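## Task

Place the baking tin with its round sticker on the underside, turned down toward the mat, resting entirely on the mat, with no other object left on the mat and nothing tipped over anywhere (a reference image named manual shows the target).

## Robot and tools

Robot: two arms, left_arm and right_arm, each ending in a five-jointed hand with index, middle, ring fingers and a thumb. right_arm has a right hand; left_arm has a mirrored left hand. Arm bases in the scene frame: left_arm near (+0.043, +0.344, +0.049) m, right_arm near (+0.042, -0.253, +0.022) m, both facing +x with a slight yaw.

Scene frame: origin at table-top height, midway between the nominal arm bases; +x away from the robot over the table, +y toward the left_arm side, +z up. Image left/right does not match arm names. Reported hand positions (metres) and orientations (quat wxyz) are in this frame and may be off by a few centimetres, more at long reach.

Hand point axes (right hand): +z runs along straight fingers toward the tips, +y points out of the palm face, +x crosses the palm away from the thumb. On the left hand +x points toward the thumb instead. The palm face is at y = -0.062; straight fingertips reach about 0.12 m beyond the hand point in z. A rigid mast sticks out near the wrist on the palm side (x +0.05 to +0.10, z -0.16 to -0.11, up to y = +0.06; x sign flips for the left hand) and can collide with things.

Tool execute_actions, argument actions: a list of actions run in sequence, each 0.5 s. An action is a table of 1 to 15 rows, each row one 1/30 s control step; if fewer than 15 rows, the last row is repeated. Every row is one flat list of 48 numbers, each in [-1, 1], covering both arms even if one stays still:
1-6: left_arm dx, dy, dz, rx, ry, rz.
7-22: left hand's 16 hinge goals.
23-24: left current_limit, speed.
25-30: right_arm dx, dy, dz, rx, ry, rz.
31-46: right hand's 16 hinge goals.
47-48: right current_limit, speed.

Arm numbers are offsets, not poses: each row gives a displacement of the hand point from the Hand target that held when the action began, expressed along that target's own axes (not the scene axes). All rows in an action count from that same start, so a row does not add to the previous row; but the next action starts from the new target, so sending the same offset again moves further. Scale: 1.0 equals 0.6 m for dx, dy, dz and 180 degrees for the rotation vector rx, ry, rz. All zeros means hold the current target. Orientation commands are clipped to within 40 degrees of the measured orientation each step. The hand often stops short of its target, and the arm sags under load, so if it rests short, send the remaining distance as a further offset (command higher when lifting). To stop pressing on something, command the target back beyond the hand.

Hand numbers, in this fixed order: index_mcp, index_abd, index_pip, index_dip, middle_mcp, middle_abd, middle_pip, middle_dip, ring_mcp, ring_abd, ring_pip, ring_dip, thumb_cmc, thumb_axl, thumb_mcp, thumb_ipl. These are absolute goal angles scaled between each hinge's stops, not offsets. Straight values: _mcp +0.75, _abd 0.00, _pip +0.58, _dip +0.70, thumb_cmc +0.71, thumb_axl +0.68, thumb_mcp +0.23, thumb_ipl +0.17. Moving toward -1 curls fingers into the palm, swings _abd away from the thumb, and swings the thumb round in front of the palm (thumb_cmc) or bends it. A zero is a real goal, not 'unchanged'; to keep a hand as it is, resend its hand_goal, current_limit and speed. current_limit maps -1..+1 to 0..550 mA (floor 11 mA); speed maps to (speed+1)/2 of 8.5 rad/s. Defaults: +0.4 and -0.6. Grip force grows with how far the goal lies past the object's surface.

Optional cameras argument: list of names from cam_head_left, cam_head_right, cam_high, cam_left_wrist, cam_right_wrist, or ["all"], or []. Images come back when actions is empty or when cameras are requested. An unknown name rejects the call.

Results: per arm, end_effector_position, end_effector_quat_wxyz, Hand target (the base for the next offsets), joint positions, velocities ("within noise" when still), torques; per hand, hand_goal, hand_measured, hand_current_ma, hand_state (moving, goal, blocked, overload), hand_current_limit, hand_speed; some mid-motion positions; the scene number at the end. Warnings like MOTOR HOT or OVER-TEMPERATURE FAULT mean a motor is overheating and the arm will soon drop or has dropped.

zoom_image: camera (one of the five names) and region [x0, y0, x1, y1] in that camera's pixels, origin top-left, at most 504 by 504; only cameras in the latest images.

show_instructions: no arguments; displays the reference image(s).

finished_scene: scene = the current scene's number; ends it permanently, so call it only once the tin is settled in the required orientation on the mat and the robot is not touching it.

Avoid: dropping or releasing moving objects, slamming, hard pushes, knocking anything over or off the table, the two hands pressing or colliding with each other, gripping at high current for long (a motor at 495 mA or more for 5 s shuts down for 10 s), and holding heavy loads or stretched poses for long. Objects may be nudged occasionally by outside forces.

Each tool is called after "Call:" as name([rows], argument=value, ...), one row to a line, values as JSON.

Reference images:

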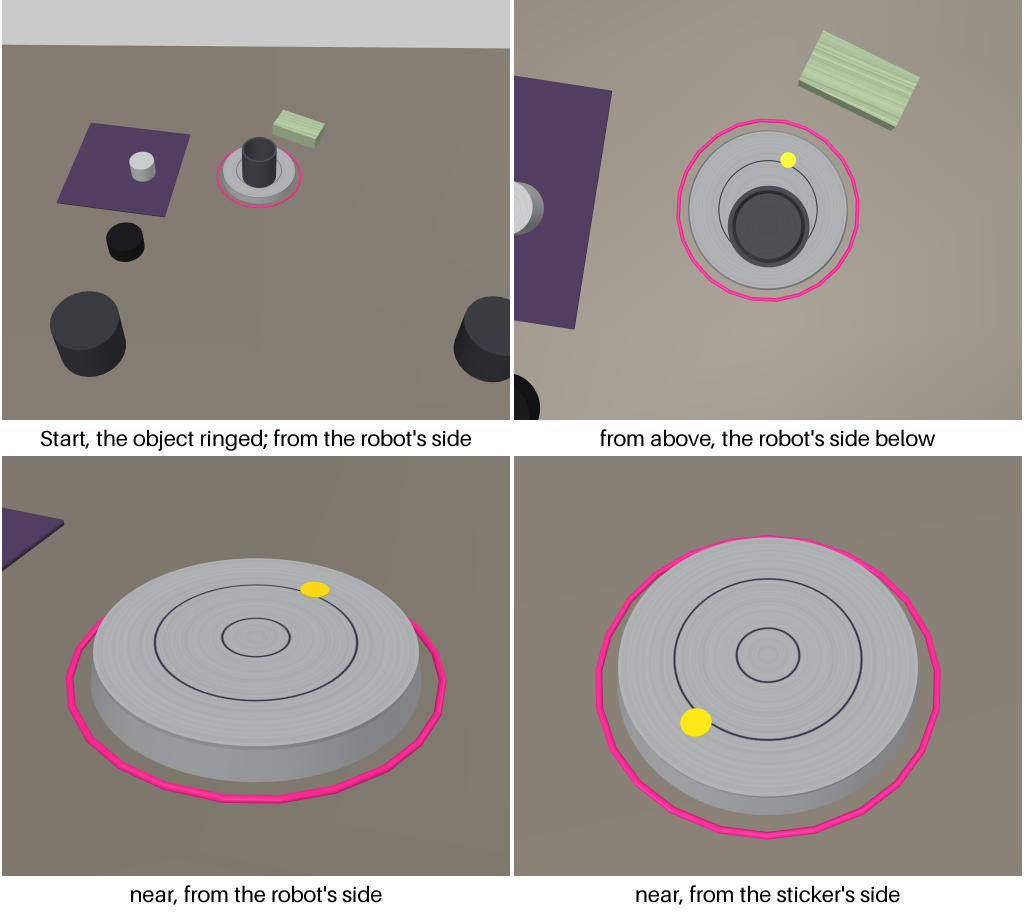

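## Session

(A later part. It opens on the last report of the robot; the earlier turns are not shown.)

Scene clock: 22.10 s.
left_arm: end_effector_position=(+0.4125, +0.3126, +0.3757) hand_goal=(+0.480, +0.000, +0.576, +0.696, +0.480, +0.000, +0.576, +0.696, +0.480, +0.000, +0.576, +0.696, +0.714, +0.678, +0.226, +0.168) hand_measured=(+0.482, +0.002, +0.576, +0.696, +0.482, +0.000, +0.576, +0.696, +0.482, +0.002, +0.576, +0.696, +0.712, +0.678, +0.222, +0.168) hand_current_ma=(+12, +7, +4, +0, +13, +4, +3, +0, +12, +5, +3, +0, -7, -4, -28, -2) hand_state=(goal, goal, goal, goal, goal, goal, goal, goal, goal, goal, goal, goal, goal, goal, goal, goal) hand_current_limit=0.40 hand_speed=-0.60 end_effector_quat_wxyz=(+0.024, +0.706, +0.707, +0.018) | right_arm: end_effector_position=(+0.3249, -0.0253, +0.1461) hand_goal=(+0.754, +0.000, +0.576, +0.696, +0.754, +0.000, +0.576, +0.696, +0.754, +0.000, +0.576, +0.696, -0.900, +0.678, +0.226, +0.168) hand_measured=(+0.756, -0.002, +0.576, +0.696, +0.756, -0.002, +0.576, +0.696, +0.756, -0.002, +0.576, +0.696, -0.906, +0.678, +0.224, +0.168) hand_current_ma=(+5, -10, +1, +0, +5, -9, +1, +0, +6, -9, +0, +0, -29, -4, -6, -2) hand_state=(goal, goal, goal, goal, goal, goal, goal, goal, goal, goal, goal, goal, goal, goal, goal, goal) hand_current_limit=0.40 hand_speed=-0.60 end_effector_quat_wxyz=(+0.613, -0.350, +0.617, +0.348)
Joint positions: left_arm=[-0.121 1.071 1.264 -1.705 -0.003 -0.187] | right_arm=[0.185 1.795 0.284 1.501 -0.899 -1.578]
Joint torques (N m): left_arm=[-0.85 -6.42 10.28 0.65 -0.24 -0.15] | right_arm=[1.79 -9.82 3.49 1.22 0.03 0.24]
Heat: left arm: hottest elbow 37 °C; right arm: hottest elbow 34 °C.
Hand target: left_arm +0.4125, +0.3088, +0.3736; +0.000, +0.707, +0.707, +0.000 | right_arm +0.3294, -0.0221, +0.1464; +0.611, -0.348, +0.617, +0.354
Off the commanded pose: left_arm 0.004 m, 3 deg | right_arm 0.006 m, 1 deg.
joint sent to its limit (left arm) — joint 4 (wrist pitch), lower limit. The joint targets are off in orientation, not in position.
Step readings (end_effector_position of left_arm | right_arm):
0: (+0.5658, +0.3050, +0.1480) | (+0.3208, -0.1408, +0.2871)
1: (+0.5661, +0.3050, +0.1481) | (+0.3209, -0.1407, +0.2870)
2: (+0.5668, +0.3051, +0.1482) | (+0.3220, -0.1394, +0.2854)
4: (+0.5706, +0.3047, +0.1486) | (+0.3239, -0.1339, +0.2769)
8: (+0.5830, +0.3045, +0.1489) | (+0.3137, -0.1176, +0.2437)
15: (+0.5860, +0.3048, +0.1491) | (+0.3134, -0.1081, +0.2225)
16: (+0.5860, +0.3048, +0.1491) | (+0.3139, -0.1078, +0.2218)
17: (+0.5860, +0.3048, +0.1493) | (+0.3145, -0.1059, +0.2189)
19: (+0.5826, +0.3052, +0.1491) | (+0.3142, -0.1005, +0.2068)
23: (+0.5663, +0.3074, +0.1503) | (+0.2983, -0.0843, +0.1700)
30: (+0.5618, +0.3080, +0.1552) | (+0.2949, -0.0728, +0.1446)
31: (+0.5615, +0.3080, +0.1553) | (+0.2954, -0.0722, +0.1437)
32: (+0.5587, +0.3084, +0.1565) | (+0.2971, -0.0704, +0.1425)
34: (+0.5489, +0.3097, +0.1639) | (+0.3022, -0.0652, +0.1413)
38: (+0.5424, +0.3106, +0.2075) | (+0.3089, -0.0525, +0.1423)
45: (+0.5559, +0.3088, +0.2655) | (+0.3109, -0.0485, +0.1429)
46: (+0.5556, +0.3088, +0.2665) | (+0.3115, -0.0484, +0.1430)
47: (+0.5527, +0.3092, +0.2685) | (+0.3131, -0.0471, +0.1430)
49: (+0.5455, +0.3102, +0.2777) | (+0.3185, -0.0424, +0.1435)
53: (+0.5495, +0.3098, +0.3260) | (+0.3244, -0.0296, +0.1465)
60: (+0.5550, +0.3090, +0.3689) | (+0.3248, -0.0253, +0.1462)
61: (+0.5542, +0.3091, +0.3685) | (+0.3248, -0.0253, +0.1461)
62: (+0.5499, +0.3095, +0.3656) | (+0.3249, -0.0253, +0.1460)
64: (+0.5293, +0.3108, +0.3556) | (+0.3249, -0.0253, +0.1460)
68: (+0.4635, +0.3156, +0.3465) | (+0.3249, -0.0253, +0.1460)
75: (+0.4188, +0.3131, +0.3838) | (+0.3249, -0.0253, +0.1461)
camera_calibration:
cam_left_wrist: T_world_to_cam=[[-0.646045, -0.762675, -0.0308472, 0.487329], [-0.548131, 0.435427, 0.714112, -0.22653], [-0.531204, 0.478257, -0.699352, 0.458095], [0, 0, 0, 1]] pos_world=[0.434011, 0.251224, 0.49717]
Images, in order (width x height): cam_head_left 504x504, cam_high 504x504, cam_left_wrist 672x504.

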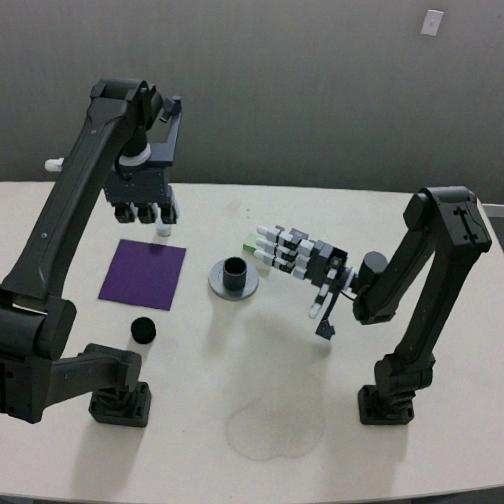

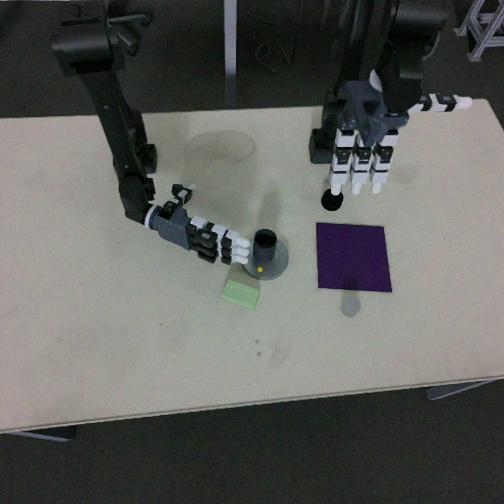

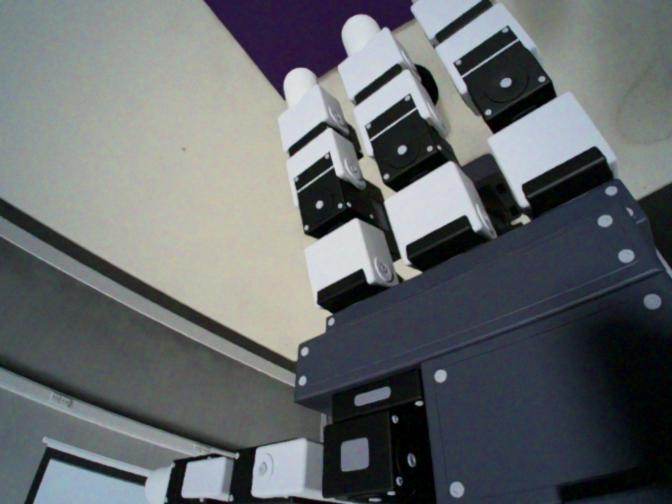

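Call:
execute_actions([
  [[0,0,0,0,0,0,0.48,0,0.576,0.696,0.48,0,0.576,0.696,0.48,0,0.576,0.696,0.714,0.678,0.226,0.168,0.4,-0.6,0,-0.015,0.07,0,0,0,0.754,0,0.576,0.696,0.754,0,0.576,0.696,0.754,0,0.576,0.696,-0.9,0.678,0.226,0.168,0.4,-0.6]],
  [[0,0,0,0,0,0,0.48,0,0.576,0.696,0.48,0,0.576,0.696,0.48,0,0.576,0.696,0.714,0.678,0.226,0.168,0.4,-0.6,0,0,0.07,0,0,0,0.754,0,0.576,0.696,0.754,0,0.576,0.696,0.754,0,0.576,0.696,-0.9,0.678,0.226,0.168,0.4,-0.6]],
  [[0,0,0,0,0,0,0.48,0,0.576,0.696,0.48,0,0.576,0.696,0.48,0,0.576,0.696,0.714,0.678,0.226,0.168,0.4,-0.6,0,0,0.068,0,0,0,0.754,0,0.576,0.696,0.754,0,0.576,0.696,0.754,0,0.576,0.696,-0.9,0.678,0.226,0.168,0.4,-0.6]],
], cameras=["cam_high","cam_head_left","cam_right_wrist"])

Call:
zoom_image(camera="cam_high", region=[170, 170, 370, 370])

Call:
zoom_image(camera="cam_head_left", region=[180, 200, 330, 350])

Scene clock: 24.83 s.
left_arm: end_effector_position=(+0.4124, +0.3124, +0.3757) hand_goal=(+0.480, +0.000, +0.576, +0.696, +0.480, +0.000, +0.576, +0.696, +0.480, +0.000, +0.576, +0.696, +0.714, +0.678, +0.226, +0.168) hand_measured=(+0.482, +0.002, +0.576, +0.696, +0.482, +0.000, +0.576, +0.696, +0.482, +0.002, +0.576, +0.696, +0.712, +0.678, +0.222, +0.168) hand_current_ma=(+12, +7, +4, +0, +13, +4, +3, +0, +12, +5, +3, +0, -7, -4, -28, -2) hand_state=(goal, goal, goal, goal, goal, goal, goal, goal, goal, goal, goal, goal, goal, goal, goal, goal) hand_current_limit=0.40 hand_speed=-0.60 end_effector_quat_wxyz=(+0.024, +0.706, +0.708, +0.018) | right_arm: end_effector_position=(+0.3932, +0.0753, +0.1435) hand_goal=(+0.754, +0.000, +0.576, +0.696, +0.754, +0.000, +0.576, +0.696, +0.754, +0.000, +0.576, +0.696, -0.900, +0.678, +0.226, +0.168) hand_measured=(+0.754, -0.002, +0.576, +0.696, +0.754, -0.002, +0.576, +0.696, +0.754, -0.002, +0.576, +0.696, -0.906, +0.678, +0.226, +0.168) hand_current_ma=(+2, -10, +1, +0, +2, -9, +1, +0, +2, -9, +0, +0, -29, -4, -4, -2) hand_state=(goal, goal, goal, goal, goal, goal, goal, goal, goal, goal, goal, goal, goal, goal, goal, goal) hand_current_limit=0.40 hand_speed=-0.60 end_effector_quat_wxyz=(+0.610, -0.350, +0.619, +0.349)
Joint positions: left_arm=[-0.122 1.071 1.264 -1.705 -0.003 -0.19] | right_arm=[0.438 1.867 0.535 1.317 -0.649 -1.575]
Joint torques (N m): left_arm=[-0.38 -6.95 10.22 0.69 -0.19 -0.16] | right_arm=[1.49 -13.45 6.05 1.22 0.01 0.23]
Heat: left arm: hottest elbow 37 °C; right arm: hottest elbow 34 °C.
Hand target: left_arm +0.4125, +0.3089, +0.3736; +0.000, +0.707, +0.707, +0.000 | right_arm +0.4006, +0.0807, +0.1459; +0.611, -0.347, +0.617, +0.353
Off the commanded pose: left_arm 0.004 m, 3 deg | right_arm 0.010 m, 1 deg.
joint sent to its limit (left arm) — joint 4 (wrist pitch), lower limit. The joint targets are off in orientation, not in position.
Step readings (end_effector_position of left_arm | right_arm):
0: (+0.4125, +0.3127, +0.3757) | (+0.3249, -0.0253, +0.1461)
1: (+0.4125, +0.3127, +0.3757) | (+0.3257, -0.0253, +0.1461)
2: (+0.4125, +0.3127, +0.3757) | (+0.3277, -0.0239, +0.1459)
4: (+0.4125, +0.3126, +0.3757) | (+0.3367, -0.0176, +0.1457)
8: (+0.4125, +0.3125, +0.3757) | (+0.3505, -0.0010, +0.1480)
15: (+0.4124, +0.3124, +0.3757) | (+0.3529, +0.0054, +0.1465)
16: (+0.4124, +0.3124, +0.3757) | (+0.3539, +0.0055, +0.1461)
17: (+0.4124, +0.3124, +0.3757) | (+0.3555, +0.0071, +0.1457)
19: (+0.4124, +0.3124, +0.3757) | (+0.3633, +0.0139, +0.1447)
23: (+0.4124, +0.3124, +0.3757) | (+0.3720, +0.0332, +0.1466)
30: (+0.4124, +0.3124, +0.3757) | (+0.3728, +0.0412, +0.1457)
31: (+0.4124, +0.3124, +0.3757) | (+0.3737, +0.0414, +0.1453)
32: (+0.4124, +0.3124, +0.3757) | (+0.3754, +0.0427, +0.1448)
34: (+0.4124, +0.3124, +0.3757) | (+0.3832, +0.0489, +0.1436)
38: (+0.4124, +0.3124, +0.3757) | (+0.3929, +0.0670, +0.1454)
45: (+0.4124, +0.3124, +0.3757) | (+0.3929, +0.0754, +0.1449)
camera_calibration:
cam_right_wrist: T_world_to_cam=[[-0.500903, 0.339507, 0.796135, 0.0959701], [0.1035, -0.889755, 0.444549, -0.0822884], [0.859292, 0.305077, 0.410542, -0.29645], [0, 0, 0, 1]] pos_world=[0.311326, -0.0153591, 0.0818812]
Images, in order (width x height): cam_head_left 504x504, cam_high 504x504, cam_right_wrist 672x504.

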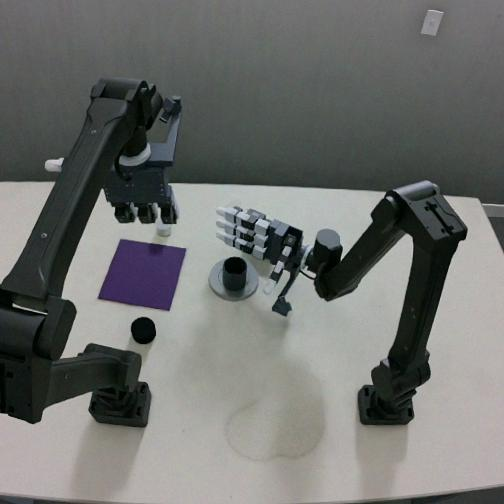

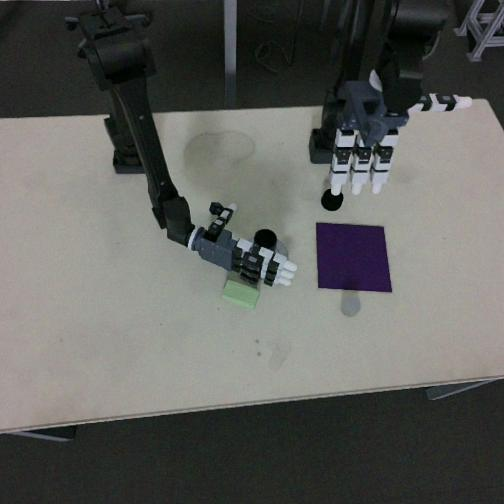

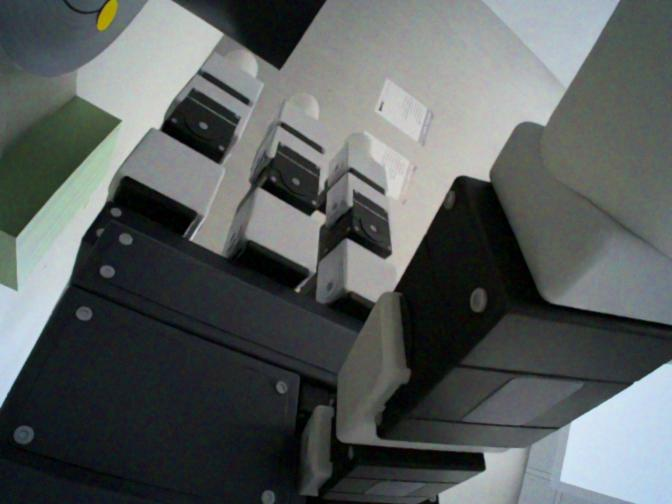

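Scaled by 2.520 from the camera's 504x504 image, which has a finer 720x720 frame.

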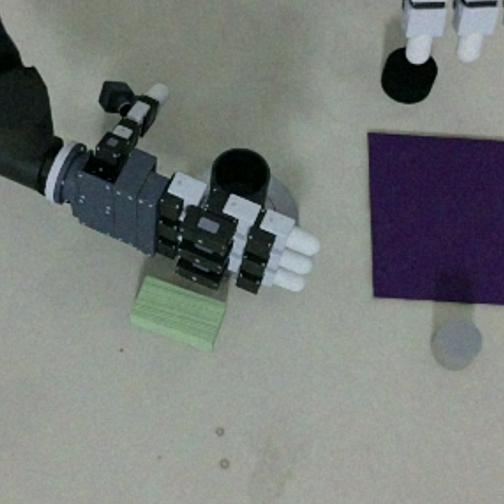

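Scaled by 3.360 from the camera's 504x504 image, which has a finer 720x720 frame.

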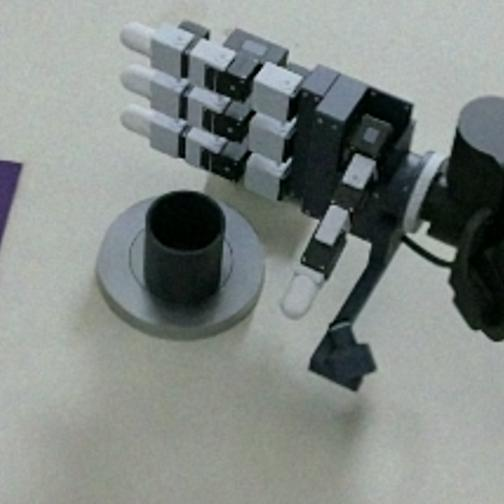

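Call:
execute_actions([
  [[0,0,0,0,0,0,0.48,0,0.576,0.696,0.48,0,0.576,0.696,0.48,0,0.576,0.696,0.714,0.678,0.226,0.168,0.4,-0.6,0.049,0,0,0,0,0,0.754,0,0.576,0.696,0.754,0,0.576,0.696,0.754,0,0.576,0.696,-0.97,0.678,0,-0.1,0.4,-0.6]],
  [[0,0,0,0,0,0,0.48,0,0.576,0.696,0.48,0,0.576,0.696,0.48,0,0.576,0.696,0.714,0.678,0.226,0.168,0.4,-0.6,0,0.024,0,0,0,0,0.754,0,0.576,0.696,0.754,0,0.576,0.696,0.754,0,0.576,0.696,-0.97,0.678,-0.1,-0.2,0.4,-0.6]],
  [[0,0,0,0,0,0,0.48,0,0.576,0.696,0.48,0,0.576,0.696,0.48,0,0.576,0.696,0.714,0.678,0.226,0.168,0.4,-0.6,0,0,0,0,0,0,0.7,0,0.15,0.35,0.7,0,0.15,0.35,0.7,0,0.15,0.35,-0.97,0.678,-0.15,-0.2,0,-0.85]],
  [[0,0,0,0,0,0,0.48,0,0.576,0.696,0.48,0,0.576,0.696,0.48,0,0.576,0.696,0.714,0.678,0.226,0.168,0.4,-0.6,0,0,0,0,0,0,0.7,0,0.15,0.35,0.7,0,0.15,0.35,0.7,0,0.15,0.35,-0.97,0.678,-0.15,-0.2,0,-0.85]],
], cameras=["cam_high","cam_head_left"])

Call:
zoom_image(camera="cam_high", region=[200, 190, 340, 330])

Call:
zoom_image(camera="cam_head_left", region=[180, 200, 330, 350])

Scene clock: 28.13 s.
left_arm: end_effector_position=(+0.4124, +0.3124, +0.3757) hand_goal=(+0.480, +0.000, +0.576, +0.696, +0.480, +0.000, +0.576, +0.696, +0.480, +0.000, +0.576, +0.696, +0.714, +0.678, +0.226, +0.168) hand_measured=(+0.482, +0.002, +0.576, +0.696, +0.482, +0.000, +0.576, +0.696, +0.482, +0.002, +0.576, +0.696, +0.712, +0.678, +0.222, +0.168) hand_current_ma=(+12, +7, +4, +0, +13, +4, +3, +0, +12, +5, +3, +0, -7, -4, -28, -2) hand_state=(goal, goal, goal, goal, goal, goal, goal, goal, goal, goal, goal, goal, goal, goal, goal, goal) hand_current_limit=0.40 hand_speed=-0.60 end_effector_quat_wxyz=(+0.024, +0.706, +0.708, +0.018) | right_arm: end_effector_position=(+0.3915, +0.0857, +0.1172) hand_goal=(+0.700, +0.000, +0.150, +0.350, +0.700, +0.000, +0.150, +0.350, +0.700, +0.000, +0.150, +0.350, -0.970, +0.678, -0.150, -0.200) hand_measured=(+0.702, -0.004, +0.154, +0.352, +0.702, -0.004, +0.154, +0.354, +0.704, -0.004, +0.154, +0.352, -0.976, +0.678, -0.144, -0.198) hand_current_ma=(+13, -17, +15, +13, +13, -16, +14, +14, +15, -16, +15, +11, -30, -5, +37, +18) hand_state=(goal, goal, goal, goal, goal, goal, goal, goal, goal, goal, goal, goal, goal, goal, goal, goal) hand_current_limit=0.00 hand_speed=-0.85 end_effector_quat_wxyz=(+0.613, -0.350, +0.618, +0.347)
Joint positions: left_arm=[-0.122 1.071 1.264 -1.705 -0.003 -0.19] | right_arm=[0.467 1.972 0.553 1.409 -0.616 -1.577]
Joint torques (N m): left_arm=[0.09 -6.3 10.52 0.5 -0.18 -0.15] | right_arm=[1.85 -14.1 2.82 2.14 0.01 0.26]
Heat: left arm: hottest elbow 37 °C; right arm: hottest elbow 34 °C.
Hand target: left_arm +0.4125, +0.3089, +0.3736; +0.000, +0.707, +0.707, +0.000 | right_arm +0.3879, +0.0881, +0.1166; +0.611, -0.347, +0.617, +0.354
Off the commanded pose: left_arm 0.004 m, 3 deg | right_arm 0.004 m, 1 deg.
joint sent to its limit (left arm) — joint 4 (wrist pitch), lower limit. The joint targets are off in orientation, not in position.
Step readings (end_effector_position of left_arm | right_arm):
0: (+0.4124, +0.3124, +0.3757) | (+0.3932, +0.0753, +0.1435)
1: (+0.4124, +0.3124, +0.3757) | (+0.3932, +0.0753, +0.1434)
2: (+0.4124, +0.3124, +0.3757) | (+0.3933, +0.0753, +0.1424)
4: (+0.4124, +0.3124, +0.3757) | (+0.3938, +0.0756, +0.1376)
8: (+0.4124, +0.3124, +0.3757) | (+0.3943, +0.0757, +0.1164)
15: (+0.4124, +0.3124, +0.3757) | (+0.3953, +0.0762, +0.1154)
16: (+0.4124, +0.3124, +0.3757) | (+0.3955, +0.0762, +0.1153)
17: (+0.4124, +0.3124, +0.3757) | (+0.3960, +0.0764, +0.1156)
19: (+0.4124, +0.3124, +0.3757) | (+0.3966, +0.0782, +0.1158)
23: (+0.4124, +0.3124, +0.3757) | (+0.3939, +0.0826, +0.1166)
30: (+0.4124, +0.3124, +0.3757) | (+0.3913, +0.0858, +0.1171)
31: (+0.4124, +0.3124, +0.3757) | (+0.3913, +0.0858, +0.1172)
32: (+0.4124, +0.3124, +0.3757) | (+0.3915, +0.0857, +0.1172)
34: (+0.4124, +0.3124, +0.3757) | (+0.3915, +0.0857, +0.1172)
38: (+0.4124, +0.3124, +0.3757) | (+0.3915, +0.0857, +0.1172)
45: (+0.4124, +0.3124, +0.3757) | (+0.3915, +0.0857, +0.1172)
46: (+0.4124, +0.3124, +0.3757) | (+0.3915, +0.0857, +0.1172)
47: (+0.4124, +0.3124, +0.3757) | (+0.3915, +0.0857, +0.1172)
49: (+0.4124, +0.3124, +0.3757) | (+0.3915, +0.0857, +0.1172)
53: (+0.4124, +0.3124, +0.3757) | (+0.3915, +0.0857, +0.1172)
60: (+0.4124, +0.3124, +0.3757) | (+0.3915, +0.0857, +0.1172)
Images, in order (width x height): cam_head_left 504x504, cam_high 504x504.

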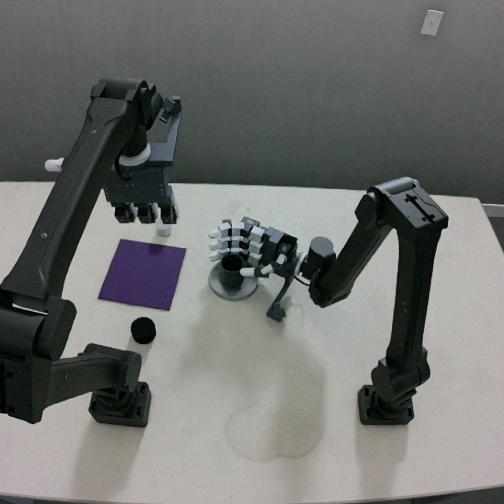

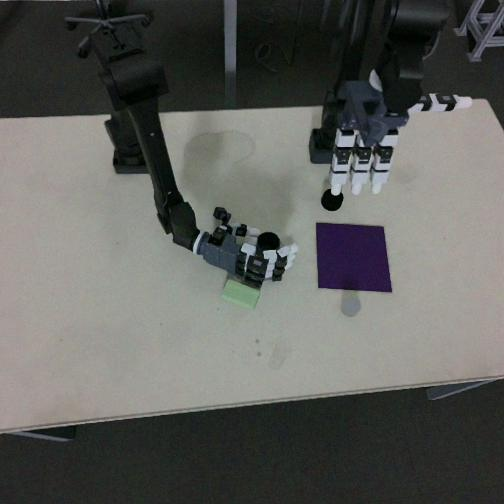

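Scaled by 3.600 from the camera's 504x504 image, which has a finer 720x720 frame.

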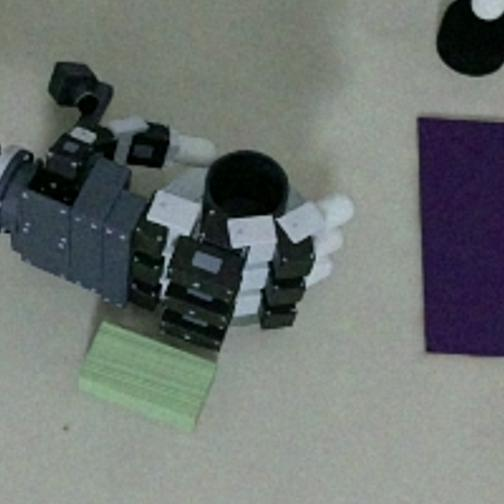

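Scaled by 3.360 from the camera's 504x504 image, which has a finer 720x720 frame.

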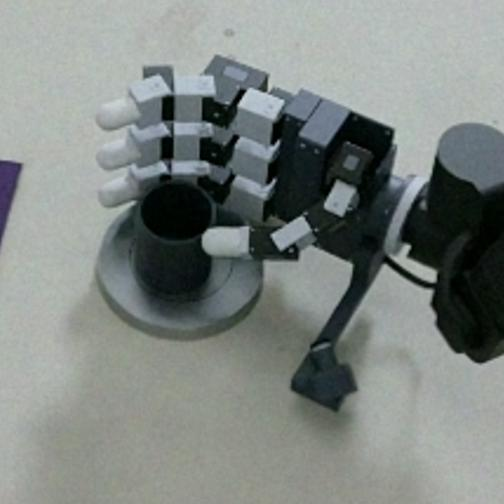

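Call:
execute_actions([
  [[0,0,0,0,0,0,0.48,0,0.576,0.696,0.48,0,0.576,0.696,0.48,0,0.576,0.696,0.714,0.678,0.226,0.168,0.4,-0.6,0.012,0,0,0,0,0,0.68,0,-0.05,0.15,0.68,0,-0.05,0.15,0.68,0,-0.05,0.15,-0.97,0.678,-0.2,-0.25,0,-0.85]],
  [[0,0,0,0,0,0,0.48,0,0.576,0.696,0.48,0,0.576,0.696,0.48,0,0.576,0.696,0.714,0.678,0.226,0.168,0.4,-0.6,0,0,0,0,0,0,0.62,0,-0.25,0,0.62,0,-0.25,0,0.62,0,-0.25,0,-0.97,0.678,-0.35,-0.35,0,-0.85]],
  [[0,0,0,0,0,0,0.48,0,0.576,0.696,0.48,0,0.576,0.696,0.48,0,0.576,0.696,0.714,0.678,0.226,0.168,0.4,-0.6,0,0,0,0,0,0,0.62,0,-0.25,0,0.62,0,-0.25,0,0.62,0,-0.25,0,-0.97,0.678,-0.35,-0.35,0,-0.85]],
], cameras=["cam_high","cam_head_left"])

Call:
zoom_image(camera="cam_high", region=[200, 190, 340, 330])

Call:
zoom_image(camera="cam_head_left", region=[180, 200, 330, 350])

Scene clock: 30.43 s.
left_arm: end_effector_position=(+0.4124, +0.3124, +0.3757) hand_goal=(+0.480, +0.000, +0.576, +0.696, +0.480, +0.000, +0.576, +0.696, +0.480, +0.000, +0.576, +0.696, +0.714, +0.678, +0.226, +0.168) hand_measured=(+0.482, +0.002, +0.576, +0.696, +0.482, +0.000, +0.576, +0.696, +0.482, +0.002, +0.576, +0.696, +0.712, +0.678, +0.222, +0.168) hand_current_ma=(+12, +7, +4, +0, +13, +4, +3, +0, +12, +5, +3, +0, -7, -4, -28, -2) hand_state=(goal, goal, goal, goal, goal, goal, goal, goal, goal, goal, goal, goal, goal, goal, goal, goal) hand_current_limit=0.40 hand_speed=-0.60 end_effector_quat_wxyz=(+0.024, +0.706, +0.708, +0.018) | right_arm: end_effector_position=(+0.3902, +0.0851, +0.1093) hand_goal=(+0.620, +0.000, -0.250, +0.000, +0.620, +0.000, -0.250, +0.000, +0.620, +0.000, -0.250, +0.000, -0.970, +0.678, -0.350, -0.350) hand_measured=(+0.622, -0.004, -0.246, +0.002, +0.704, -0.014, -0.022, +0.144, +0.698, -0.008, -0.026, +0.028, -0.950, +0.710, -0.182, -0.340) hand_current_ma=(+13, -17, +15, +13, +275, -59, +275, +275, +275, -29, +275, +135, +93, +190, +275, +63) hand_state=(goal, goal, goal, goal, blocked, goal, blocked, blocked, blocked, goal, blocked, blocked, goal, blocked, blocked, goal) hand_current_limit=0.00 hand_speed=-0.85 end_effector_quat_wxyz=(+0.611, -0.349, +0.620, +0.348)
Joint positions: left_arm=[-0.122 1.071 1.264 -1.705 -0.003 -0.19] | right_arm=[0.467 2 0.553 1.433 -0.616 -1.575]
Joint torques (N m): left_arm=[-0.5 -6.18 10.39 0.59 -0.17 -0.2] | right_arm=[1.73 -14.15 2.97 2.07 0.01 0.26]
Heat: left arm: hottest elbow 38 °C; right arm: hottest elbow 34 °C.
Hand target: left_arm +0.4125, +0.3089, +0.3736; +0.000, +0.707, +0.707, +0.000 | right_arm +0.3878, +0.0881, +0.1095; +0.611, -0.347, +0.617, +0.354
Off the commanded pose: left_arm 0.004 m, 3 deg | right_arm 0.004 m, 1 deg.
joint sent to its limit (left arm) — joint 4 (wrist pitch), lower limit. The joint targets are off in orientation, not in position.
Step readings (end_effector_position of left_arm | right_arm):
0: (+0.4124, +0.3124, +0.3757) | (+0.3915, +0.0857, +0.1172)
1: (+0.4124, +0.3124, +0.3757) | (+0.3915, +0.0857, +0.1172)
2: (+0.4124, +0.3124, +0.3757) | (+0.3915, +0.0857, +0.1170)
4: (+0.4124, +0.3124, +0.3757) | (+0.3912, +0.0855, +0.1161)
8: (+0.4124, +0.3124, +0.3757) | (+0.3905, +0.0852, +0.1111)
15: (+0.4124, +0.3124, +0.3757) | (+0.3902, +0.0851, +0.1097)
16: (+0.4124, +0.3124, +0.3757) | (+0.3902, +0.0851, +0.1097)
17: (+0.4124, +0.3124, +0.3757) | (+0.3902, +0.0851, +0.1097)
19: (+0.4124, +0.3124, +0.3757) | (+0.3902, +0.0851, +0.1095)
23: (+0.4124, +0.3124, +0.3757) | (+0.3902, +0.0851, +0.1095)
30: (+0.4124, +0.3124, +0.3757) | (+0.3902, +0.0851, +0.1093)
31: (+0.4124, +0.3124, +0.3757) | (+0.3902, +0.0851, +0.1093)
32: (+0.4124, +0.3124, +0.3757) | (+0.3902, +0.0851, +0.1093)
34: (+0.4124, +0.3124, +0.3757) | (+0.3902, +0.0851, +0.1093)
38: (+0.4124, +0.3124, +0.3757) | (+0.3902, +0.0851, +0.1093)
45: (+0.4124, +0.3124, +0.3757) | (+0.3902, +0.0851, +0.1093)
Images, in order (width x height): cam_head_left 504x504, cam_high 504x504.

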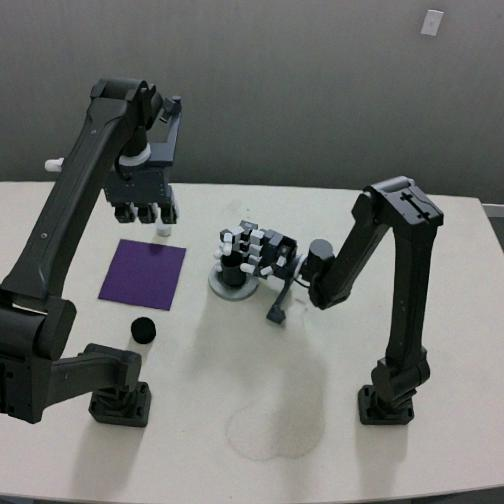

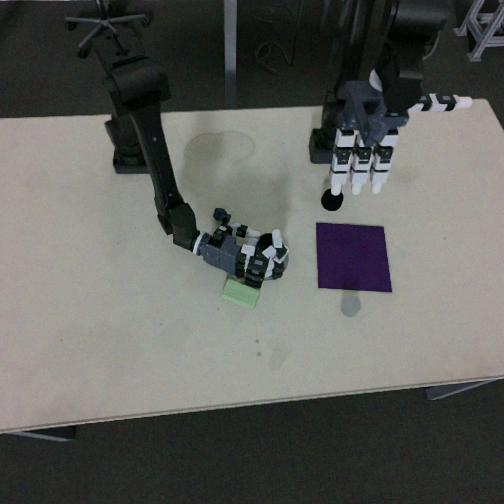

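Scaled by 3.600 from the camera's 504x504 image, which has a finer 720x720 frame.

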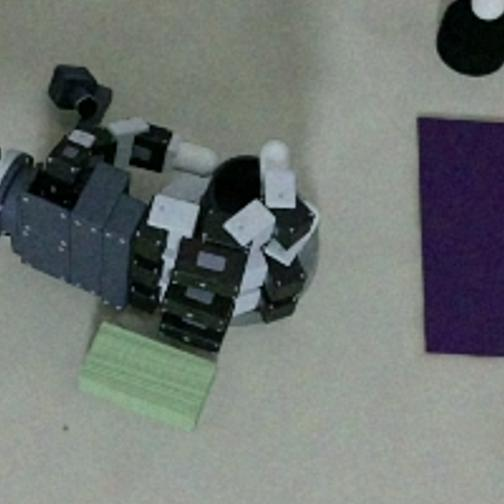

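Scaled by 3.360 from the camera's 504x504 image, which has a finer 720x720 frame.

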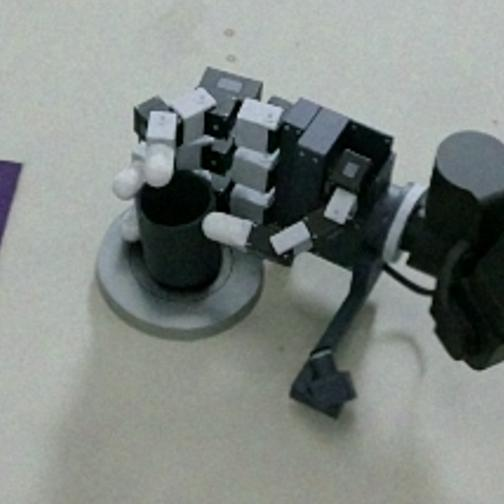

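Call:
execute_actions([
  [[0,0,0,0,0,0,0.48,0,0.576,0.696,0.48,0,0.576,0.696,0.48,0,0.576,0.696,0.714,0.678,0.226,0.168,0.4,-0.6,0,0,0,0,0,0,0.62,0,-0.25,0,0.6,0,-0.3,-0.05,0.6,0,-0.3,-0.1,-0.97,0.678,-0.4,-0.42,0.4,-0.85]],
  [[0,0,0,0,0,0,0.48,0,0.576,0.696,0.48,0,0.576,0.696,0.48,0,0.576,0.696,0.714,0.678,0.226,0.168,0.4,-0.6,-0.045,0,0,0,0,0,0.62,0,-0.25,0,0.6,0,-0.3,-0.05,0.6,0,-0.3,-0.1,-0.97,0.678,-0.4,-0.42,0.4,-0.85]],
  [[0,0,0,0,0,0,0.48,0,0.576,0.696,0.48,0,0.576,0.696,0.48,0,0.576,0.696,0.714,0.678,0.226,0.168,0.4,-0.6,-0.045,0,0,0,0,0,0.62,0,-0.25,0,0.6,0,-0.3,-0.05,0.6,0,-0.3,-0.1,-0.97,0.678,-0.4,-0.42,0.4,-0.85]],
], cameras=["cam_high","cam_head_left"])

Call:
zoom_image(camera="cam_high", region=[200, 190, 340, 330])

Call:
zoom_image(camera="cam_head_left", region=[180, 200, 330, 350])

Scene clock: 32.80 s.
left_arm: end_effector_position=(+0.4124, +0.3124, +0.3757) hand_goal=(+0.480, +0.000, +0.576, +0.696, +0.480, +0.000, +0.576, +0.696, +0.480, +0.000, +0.576, +0.696, +0.714, +0.678, +0.226, +0.168) hand_measured=(+0.482, +0.002, +0.576, +0.696, +0.482, +0.000, +0.576, +0.696, +0.482, +0.002, +0.576, +0.696, +0.712, +0.678, +0.222, +0.168) hand_current_ma=(+12, +7, +4, +0, +13, +4, +3, +0, +12, +5, +3, +0, -7, -4, -28, -2) hand_state=(goal, goal, goal, goal, goal, goal, goal, goal, goal, goal, goal, goal, goal, goal, goal, goal) hand_current_limit=0.40 hand_speed=-0.60 end_effector_quat_wxyz=(+0.024, +0.706, +0.708, +0.018) | right_arm: end_effector_position=(+0.3904, +0.0851, +0.1549) hand_goal=(+0.620, +0.000, -0.250, +0.000, +0.600, +0.000, -0.300, -0.050, +0.600, +0.000, -0.300, -0.100, -0.970, +0.678, -0.400, -0.420) hand_measured=(+0.622, -0.004, -0.246, +0.002, +0.704, -0.034, -0.022, +0.128, +0.698, -0.004, -0.070, -0.064, -0.940, +0.730, -0.182, -0.424) hand_current_ma=(+13, -17, +15, +13, +385, -137, +385, +385, +385, -16, +385, +169, +139, +310, +385, -28) hand_state=(goal, goal, goal, goal, blocked, blocked, blocked, blocked, blocked, goal, blocked, blocked, blocked, blocked, blocked, goal) hand_current_limit=0.40 hand_speed=-0.85 end_effector_quat_wxyz=(+0.609, -0.349, +0.622, +0.348)
Joint positions: left_arm=[-0.122 1.071 1.264 -1.705 -0.003 -0.19] | right_arm=[0.467 1.821 0.534 1.268 -0.616 -1.574]
Joint torques (N m): left_arm=[0.5 -7.06 10.14 0.84 -0.15 -0.15] | right_arm=[1.73 -15.5 4.27 1.35 -0.06 0.28]
Heat: left arm: hottest elbow 38 °C; right arm: hottest elbow 34 °C.
Hand target: left_arm +0.4125, +0.3089, +0.3736; +0.000, +0.707, +0.707, +0.000 | right_arm +0.3885, +0.0880, +0.1635; +0.611, -0.347, +0.617, +0.354
Off the commanded pose: left_arm 0.004 m, 3 deg | right_arm 0.009 m, 1 deg.
joint sent to its limit (left arm) — joint 4 (wrist pitch), lower limit. The joint targets are off in orientation, not in position.
Step readings (end_effector_position of left_arm | right_arm):
0: (+0.4124, +0.3124, +0.3757) | (+0.3902, +0.0851, +0.1093)
1: (+0.4124, +0.3124, +0.3757) | (+0.3902, +0.0851, +0.1093)
2: (+0.4124, +0.3124, +0.3757) | (+0.3902, +0.0851, +0.1093)
4: (+0.4124, +0.3124, +0.3757) | (+0.3902, +0.0851, +0.1092)
8: (+0.4124, +0.3124, +0.3757) | (+0.3902, +0.0851, +0.1087)
15: (+0.4124, +0.3124, +0.3757) | (+0.3902, +0.0851, +0.1087)
16: (+0.4124, +0.3124, +0.3757) | (+0.3902, +0.0851, +0.1087)
17: (+0.4124, +0.3124, +0.3757) | (+0.3902, +0.0851, +0.1086)
19: (+0.4124, +0.3124, +0.3757) | (+0.3907, +0.0853, +0.1095)
23: (+0.4124, +0.3124, +0.3757) | (+0.3897, +0.0848, +0.1176)
30: (+0.4124, +0.3124, +0.3757) | (+0.3905, +0.0852, +0.1274)
31: (+0.4124, +0.3124, +0.3757) | (+0.3906, +0.0852, +0.1272)
32: (+0.4124, +0.3124, +0.3757) | (+0.3906, +0.0852, +0.1268)
34: (+0.4124, +0.3124, +0.3757) | (+0.3903, +0.0851, +0.1286)
38: (+0.4124, +0.3124, +0.3757) | (+0.3898, +0.0848, +0.1440)
45: (+0.4124, +0.3124, +0.3757) | (+0.3902, +0.0850, +0.1561)
Images, in order (width x height): cam_head_left 504x504, cam_high 504x504.

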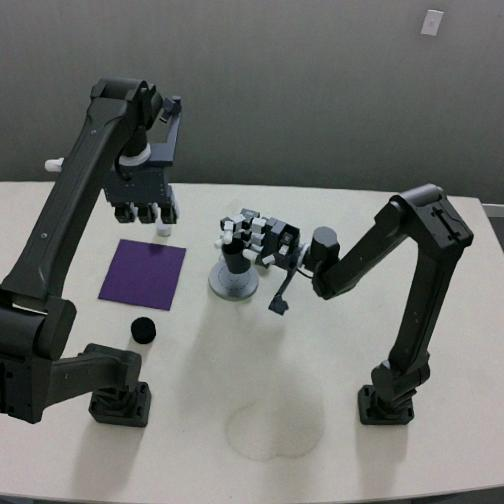

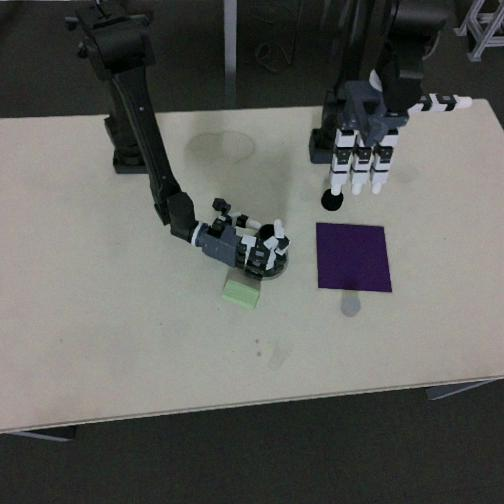

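Scaled by 3.600 from the camera's 504x504 image, which has a finer 720x720 frame.

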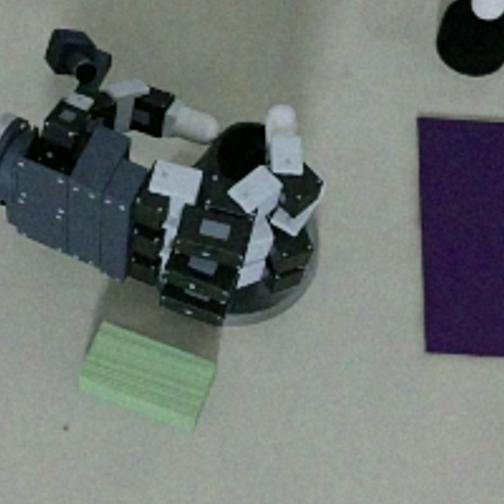

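Scaled by 3.360 from the camera's 504x504 image, which has a finer 720x720 frame.

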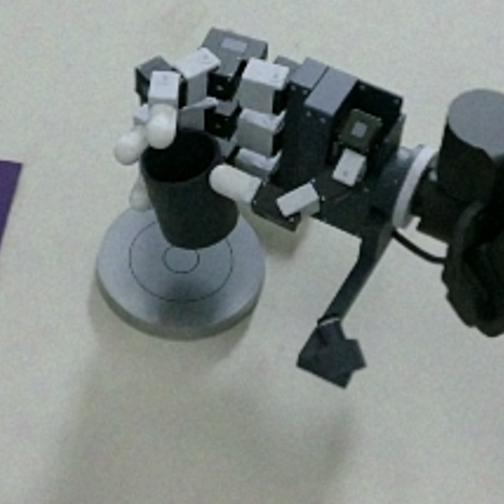

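Call:
execute_actions([
  [[0,0,0,0,0,0,0.48,0,0.576,0.696,0.48,0,0.576,0.696,0.48,0,0.576,0.696,0.714,0.678,0.226,0.168,0.4,-0.6,-0.06,0,0,0,0,0,0.62,0,-0.25,0,0.6,0,-0.3,-0.05,0.6,0,-0.3,-0.1,-0.97,0.678,-0.4,-0.42,0.4,-0.85]],
  [[0,0,0,0,0,0,0.48,0,0.576,0.696,0.48,0,0.576,0.696,0.48,0,0.576,0.696,0.714,0.678,0.226,0.168,0.4,-0.6,0,-0.024,-0.108,0,0,0,0.62,0,-0.25,0,0.6,0,-0.3,-0.05,0.6,0,-0.3,-0.1,-0.97,0.678,-0.4,-0.42,0.4,-0.85]],
  [[0,0,0,0,0,0,0.48,0,0.576,0.696,0.48,0,0.576,0.696,0.48,0,0.576,0.696,0.714,0.678,0.226,0.168,0.4,-0.6,0,-0.024,-0.108,0,0,0,0.62,0,-0.25,0,0.6,0,-0.3,-0.05,0.6,0,-0.3,-0.1,-0.97,0.678,-0.4,-0.42,0.4,-0.85]],
  [[0,0,0,0,0,0,0.48,0,0.576,0.696,0.48,0,0.576,0.696,0.48,0,0.576,0.696,0.714,0.678,0.226,0.168,0.4,-0.6,0,-0.024,-0.108,0,0.028,0,0.62,0,-0.25,0,0.6,0,-0.3,-0.05,0.6,0,-0.3,-0.1,-0.97,0.678,-0.4,-0.42,0.4,-0.85]],
  [[0,0,0,0,0,0,0.48,0,0.576,0.696,0.48,0,0.576,0.696,0.48,0,0.576,0.696,0.714,0.678,0.226,0.168,0.4,-0.6,0.05,0,0,0,0.028,0,0.62,0,-0.25,0,0.6,0,-0.3,-0.05,0.6,0,-0.3,-0.1,-0.97,0.678,-0.4,-0.42,0.4,-0.85]],
], cameras=["cam_high","cam_head_left","cam_head_right"])

Call:
zoom_image(camera="cam_high", region=[130, 130, 290, 290])

Call:
zoom_image(camera="cam_head_left", region=[220, 230, 370, 380])

Scene clock: 38.17 s.
left_arm: end_effector_position=(+0.4124, +0.3124, +0.3757) hand_goal=(+0.480, +0.000, +0.576, +0.696, +0.480, +0.000, +0.576, +0.696, +0.480, +0.000, +0.576, +0.696, +0.714, +0.678, +0.226, +0.168) hand_measured=(+0.482, +0.002, +0.576, +0.696, +0.482, +0.000, +0.576, +0.696, +0.482, +0.002, +0.576, +0.696, +0.712, +0.678, +0.222, +0.168) hand_current_ma=(+12, +7, +4, +0, +13, +4, +3, +0, +12, +5, +3, +0, -7, -4, -28, -2) hand_state=(goal, goal, goal, goal, goal, goal, goal, goal, goal, goal, goal, goal, goal, goal, goal, goal) hand_current_limit=0.40 hand_speed=-0.60 end_effector_quat_wxyz=(+0.024, +0.706, +0.708, +0.018) | right_arm: end_effector_position=(+0.3141, -0.0991, +0.1606) hand_goal=(+0.620, +0.000, -0.250, +0.000, +0.600, +0.000, -0.300, -0.050, +0.600, +0.000, -0.300, -0.100, -0.970, +0.678, -0.400, -0.420) hand_measured=(+0.622, -0.004, -0.248, +0.002, +0.704, -0.034, -0.022, +0.126, +0.698, -0.004, -0.072, -0.064, -0.940, +0.732, -0.182, -0.424) hand_current_ma=(+5, -17, +12, +12, +385, -138, +385, +385, +385, -16, +385, +168, +142, +314, +385, -30) hand_state=(goal, goal, goal, goal, blocked, blocked, blocked, blocked, blocked, goal, blocked, blocked, blocked, blocked, blocked, goal) hand_current_limit=0.40 hand_speed=-0.85 end_effector_quat_wxyz=(+0.542, -0.365, +0.676, +0.340)
Joint positions: left_arm=[-0.122 1.071 1.264 -1.705 -0.003 -0.19] | right_arm=[-0.1 1.386 0.295 0.613 -1.166 -1.95]
Joint torques (N m): left_arm=[-0.09 -6.18 10.28 0.54 -0.23 -0.16] | right_arm=[-0.03 -9.52 7.68 0.73 -0.49 0]
Heat: left arm: hottest elbow 38 °C; right arm: hottest elbow 34 °C.
Hand target: left_arm +0.4125, +0.3089, +0.3736; +0.000, +0.707, +0.707, +0.000 | right_arm +0.3256, -0.1037, +0.1696; +0.555, -0.377, +0.668, +0.322
Off the commanded pose: left_arm 0.004 m, 3 deg | right_arm 0.015 m, 3 deg.
joint sent to its limit (left arm) — joint 4 (wrist pitch), lower limit. The joint targets are off in orientation, not in position.
Step readings (end_effector_position of left_arm | right_arm):
0: (+0.4124, +0.3124, +0.3757) | (+0.3904, +0.0851, +0.1549)
1: (+0.4124, +0.3124, +0.3757) | (+0.3904, +0.0851, +0.1547)
2: (+0.4124, +0.3124, +0.3757) | (+0.3906, +0.0852, +0.1547)
4: (+0.4124, +0.3124, +0.3757) | (+0.3905, +0.0852, +0.1570)
8: (+0.4124, +0.3124, +0.3757) | (+0.3900, +0.0849, +0.1778)
15: (+0.4124, +0.3124, +0.3757) | (+0.3892, +0.0846, +0.1925)
16: (+0.4124, +0.3124, +0.3757) | (+0.3886, +0.0845, +0.1917)
17: (+0.4124, +0.3124, +0.3757) | (+0.3850, +0.0829, +0.1904)
19: (+0.4124, +0.3124, +0.3757) | (+0.3750, +0.0737, +0.1876)
23: (+0.4124, +0.3124, +0.3757) | (+0.3646, +0.0437, +0.1809)
30: (+0.4124, +0.3124, +0.3757) | (+0.3683, +0.0282, +0.1865)
31: (+0.4124, +0.3124, +0.3757) | (+0.3671, +0.0280, +0.1869)
32: (+0.4124, +0.3124, +0.3757) | (+0.3638, +0.0249, +0.1874)
34: (+0.4124, +0.3124, +0.3757) | (+0.3533, +0.0140, +0.1873)
38: (+0.4124, +0.3124, +0.3757) | (+0.3459, -0.0184, +0.1854)
45: (+0.4124, +0.3124, +0.3757) | (+0.3478, -0.0343, +0.1899)
46: (+0.4124, +0.3124, +0.3757) | (+0.3467, -0.0345, +0.1902)
47: (+0.4124, +0.3124, +0.3757) | (+0.3431, -0.0378, +0.1905)
49: (+0.4124, +0.3124, +0.3757) | (+0.3336, -0.0493, +0.1908)
53: (+0.4124, +0.3124, +0.3757) | (+0.3276, -0.0820, +0.1940)
60: (+0.4124, +0.3124, +0.3757) | (+0.3242, -0.0974, +0.1970)
61: (+0.4124, +0.3124, +0.3757) | (+0.3236, -0.0973, +0.1963)
62: (+0.4124, +0.3124, +0.3757) | (+0.3231, -0.0976, +0.1943)
64: (+0.4124, +0.3124, +0.3757) | (+0.3226, -0.0985, +0.1891)
68: (+0.4124, +0.3124, +0.3757) | (+0.3207, -0.0997, +0.1785)
75: (+0.4124, +0.3124, +0.3757) | (+0.3171, -0.0995, +0.1652)
Images, in order (width x height): cam_head_left 504x504, cam_head_right 504x504, cam_high 504x504.

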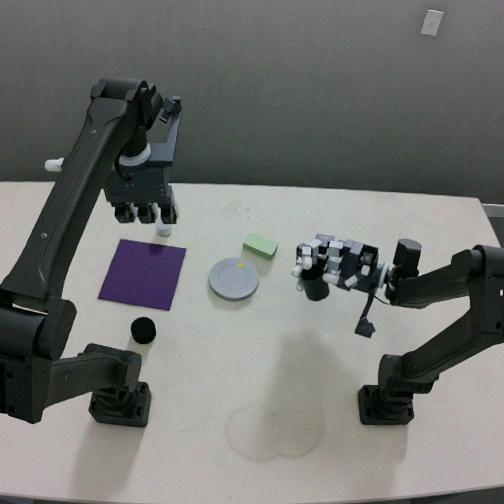

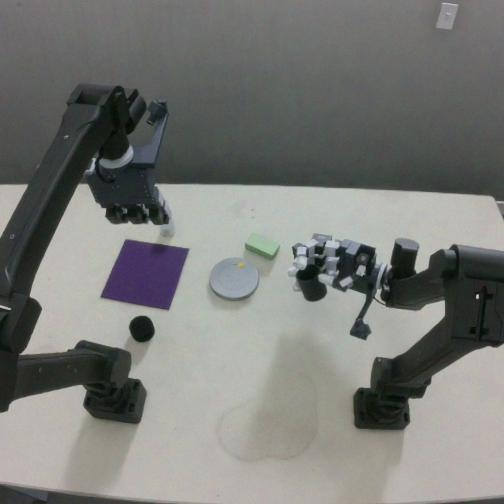

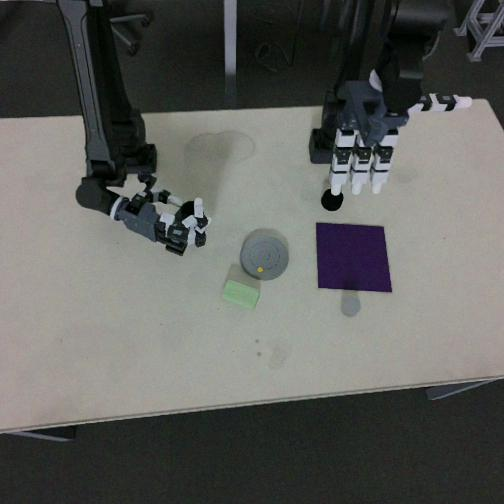

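Scaled by 3.150 from the camera's 504x504 image, which has a finer 720x720 frame.

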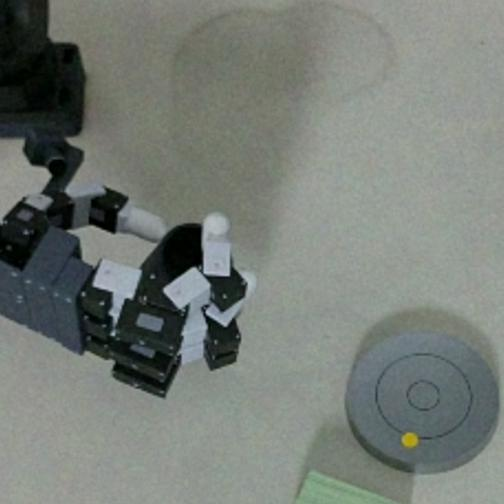

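Scaled by 3.360 from the camera's 504x504 image, which has a finer 720x720 frame.

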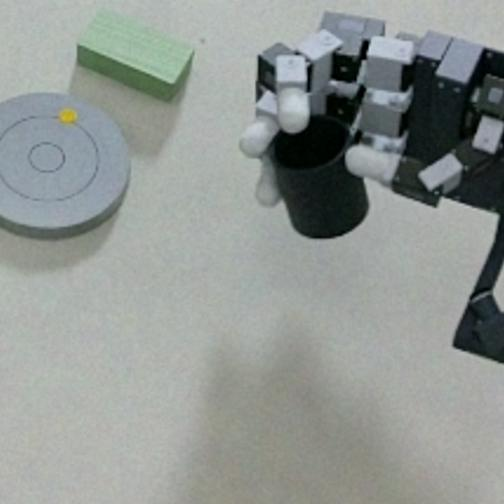

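Call:
execute_actions([
  [[0,0,0,0,0,0,0.48,0,0.576,0.696,0.48,0,0.576,0.696,0.48,0,0.576,0.696,0.714,0.678,0.226,0.168,0.4,-0.6,0.05,0,-0.008,0,0,0,0.62,0,-0.25,0,0.6,0,-0.3,-0.05,0.6,0,-0.3,-0.1,-0.97,0.678,-0.4,-0.42,0.4,-0.85]],
  [[0,0,0,0,0,0,0.48,0,0.576,0.696,0.48,0,0.576,0.696,0.48,0,0.576,0.696,0.714,0.678,0.226,0.168,0.4,-0.6,0.04,0,-0.007,0,0,0,0.62,0,-0.25,0,0.6,0,-0.3,-0.05,0.6,0,-0.3,-0.1,-0.97,0.678,-0.4,-0.42,0.4,-0.85]],
], cameras=["cam_high","cam_head_left"])

Call:
zoom_image(camera="cam_high", region=[130, 130, 290, 290])

Call:
zoom_image(camera="cam_head_left", region=[220, 230, 370, 380])

Scene clock: 39.97 s.
left_arm: end_effector_position=(+0.4124, +0.3124, +0.3757) hand_goal=(+0.480, +0.000, +0.576, +0.696, +0.480, +0.000, +0.576, +0.696, +0.480, +0.000, +0.576, +0.696, +0.714, +0.678, +0.226, +0.168) hand_measured=(+0.482, +0.002, +0.576, +0.696, +0.482, +0.000, +0.576, +0.696, +0.482, +0.002, +0.576, +0.696, +0.712, +0.678, +0.222, +0.168) hand_current_ma=(+12, +7, +4, +0, +13, +4, +3, +0, +12, +5, +3, +0, -7, -4, -28, -2) hand_state=(goal, goal, goal, goal, goal, goal, goal, goal, goal, goal, goal, goal, goal, goal, goal, goal) hand_current_limit=0.40 hand_speed=-0.60 end_effector_quat_wxyz=(+0.024, +0.706, +0.708, +0.018) | right_arm: end_effector_position=(+0.3139, -0.1160, +0.1197) hand_goal=(+0.620, +0.000, -0.250, +0.000, +0.600, +0.000, -0.300, -0.050, +0.600, +0.000, -0.300, -0.100, -0.970, +0.678, -0.400, -0.420) hand_measured=(+0.622, -0.004, -0.248, +0.002, +0.704, -0.034, -0.022, +0.126, +0.698, -0.004, -0.072, -0.064, -0.940, +0.732, -0.182, -0.424) hand_current_ma=(+5, -17, +12, +12, +385, -138, +385, +385, +385, -16, +385, +168, +142, +314, +385, -30) hand_state=(goal, goal, goal, goal, blocked, blocked, blocked, blocked, blocked, goal, blocked, blocked, blocked, blocked, blocked, goal) hand_current_limit=0.40 hand_speed=-0.85 end_effector_quat_wxyz=(+0.548, -0.376, +0.671, +0.327)
Joint positions: left_arm=[-0.122 1.071 1.264 -1.705 -0.003 -0.19] | right_arm=[-0.163 1.569 0.295 0.72 -1.213 -2.068]
Joint torques (N m): left_arm=[-0.21 -6.48 10.28 0.57 -0.23 -0.15] | right_arm=[-0.03 -7.94 3.78 1.25 -0.78 0.01]
Heat: left arm: hottest elbow 38 °C; right arm: hottest elbow 34 °C.
Hand target: left_arm +0.4125, +0.3089, +0.3736; +0.000, +0.707, +0.707, +0.000 | right_arm +0.3156, -0.1192, +0.1182; +0.555, -0.377, +0.668, +0.322
Off the commanded pose: left_arm 0.004 m, 3 deg | right_arm 0.004 m, 1 deg.
joint sent to its limit (left arm) — joint 4 (wrist pitch), lower limit. The joint targets are off in orientation, not in position.
Step readings (end_effector_position of left_arm | right_arm):
0: (+0.4124, +0.3124, +0.3757) | (+0.3141, -0.0991, +0.1606)
1: (+0.4124, +0.3124, +0.3757) | (+0.3141, -0.0991, +0.1605)
2: (+0.4124, +0.3124, +0.3757) | (+0.3141, -0.0997, +0.1600)
4: (+0.4124, +0.3124, +0.3757) | (+0.3137, -0.1018, +0.1575)
8: (+0.4124, +0.3124, +0.3757) | (+0.3149, -0.1067, +0.1462)
15: (+0.4124, +0.3124, +0.3757) | (+0.3145, -0.1083, +0.1401)
16: (+0.4124, +0.3124, +0.3757) | (+0.3144, -0.1083, +0.1401)
17: (+0.4124, +0.3124, +0.3757) | (+0.3142, -0.1088, +0.1396)
19: (+0.4124, +0.3124, +0.3757) | (+0.3135, -0.1104, +0.1360)
23: (+0.4124, +0.3124, +0.3757) | (+0.3138, -0.1144, +0.1239)
30: (+0.4124, +0.3124, +0.3757) | (+0.3137, -0.1159, +0.1192)
Images, in order (width x height): cam_head_left 504x504, cam_high 504x504.

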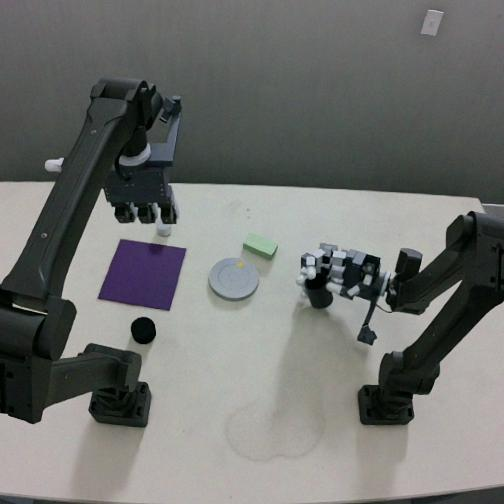

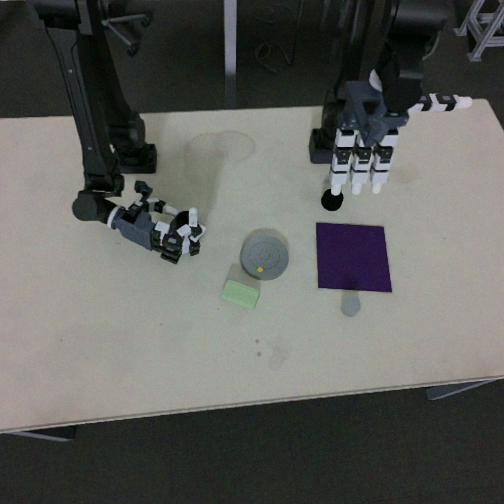

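Scaled by 3.150 from the camera's 504x504 image, which has a finer 720x720 frame.

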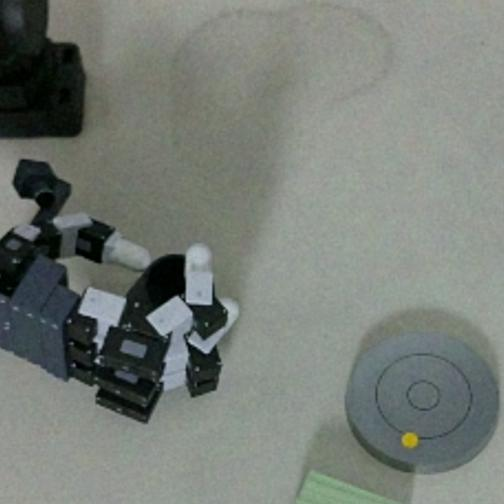

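Scaled by 3.360 from the camera's 504x504 image, which has a finer 720x720 frame.

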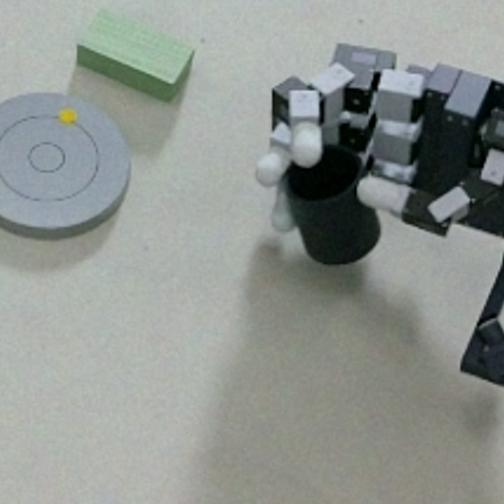

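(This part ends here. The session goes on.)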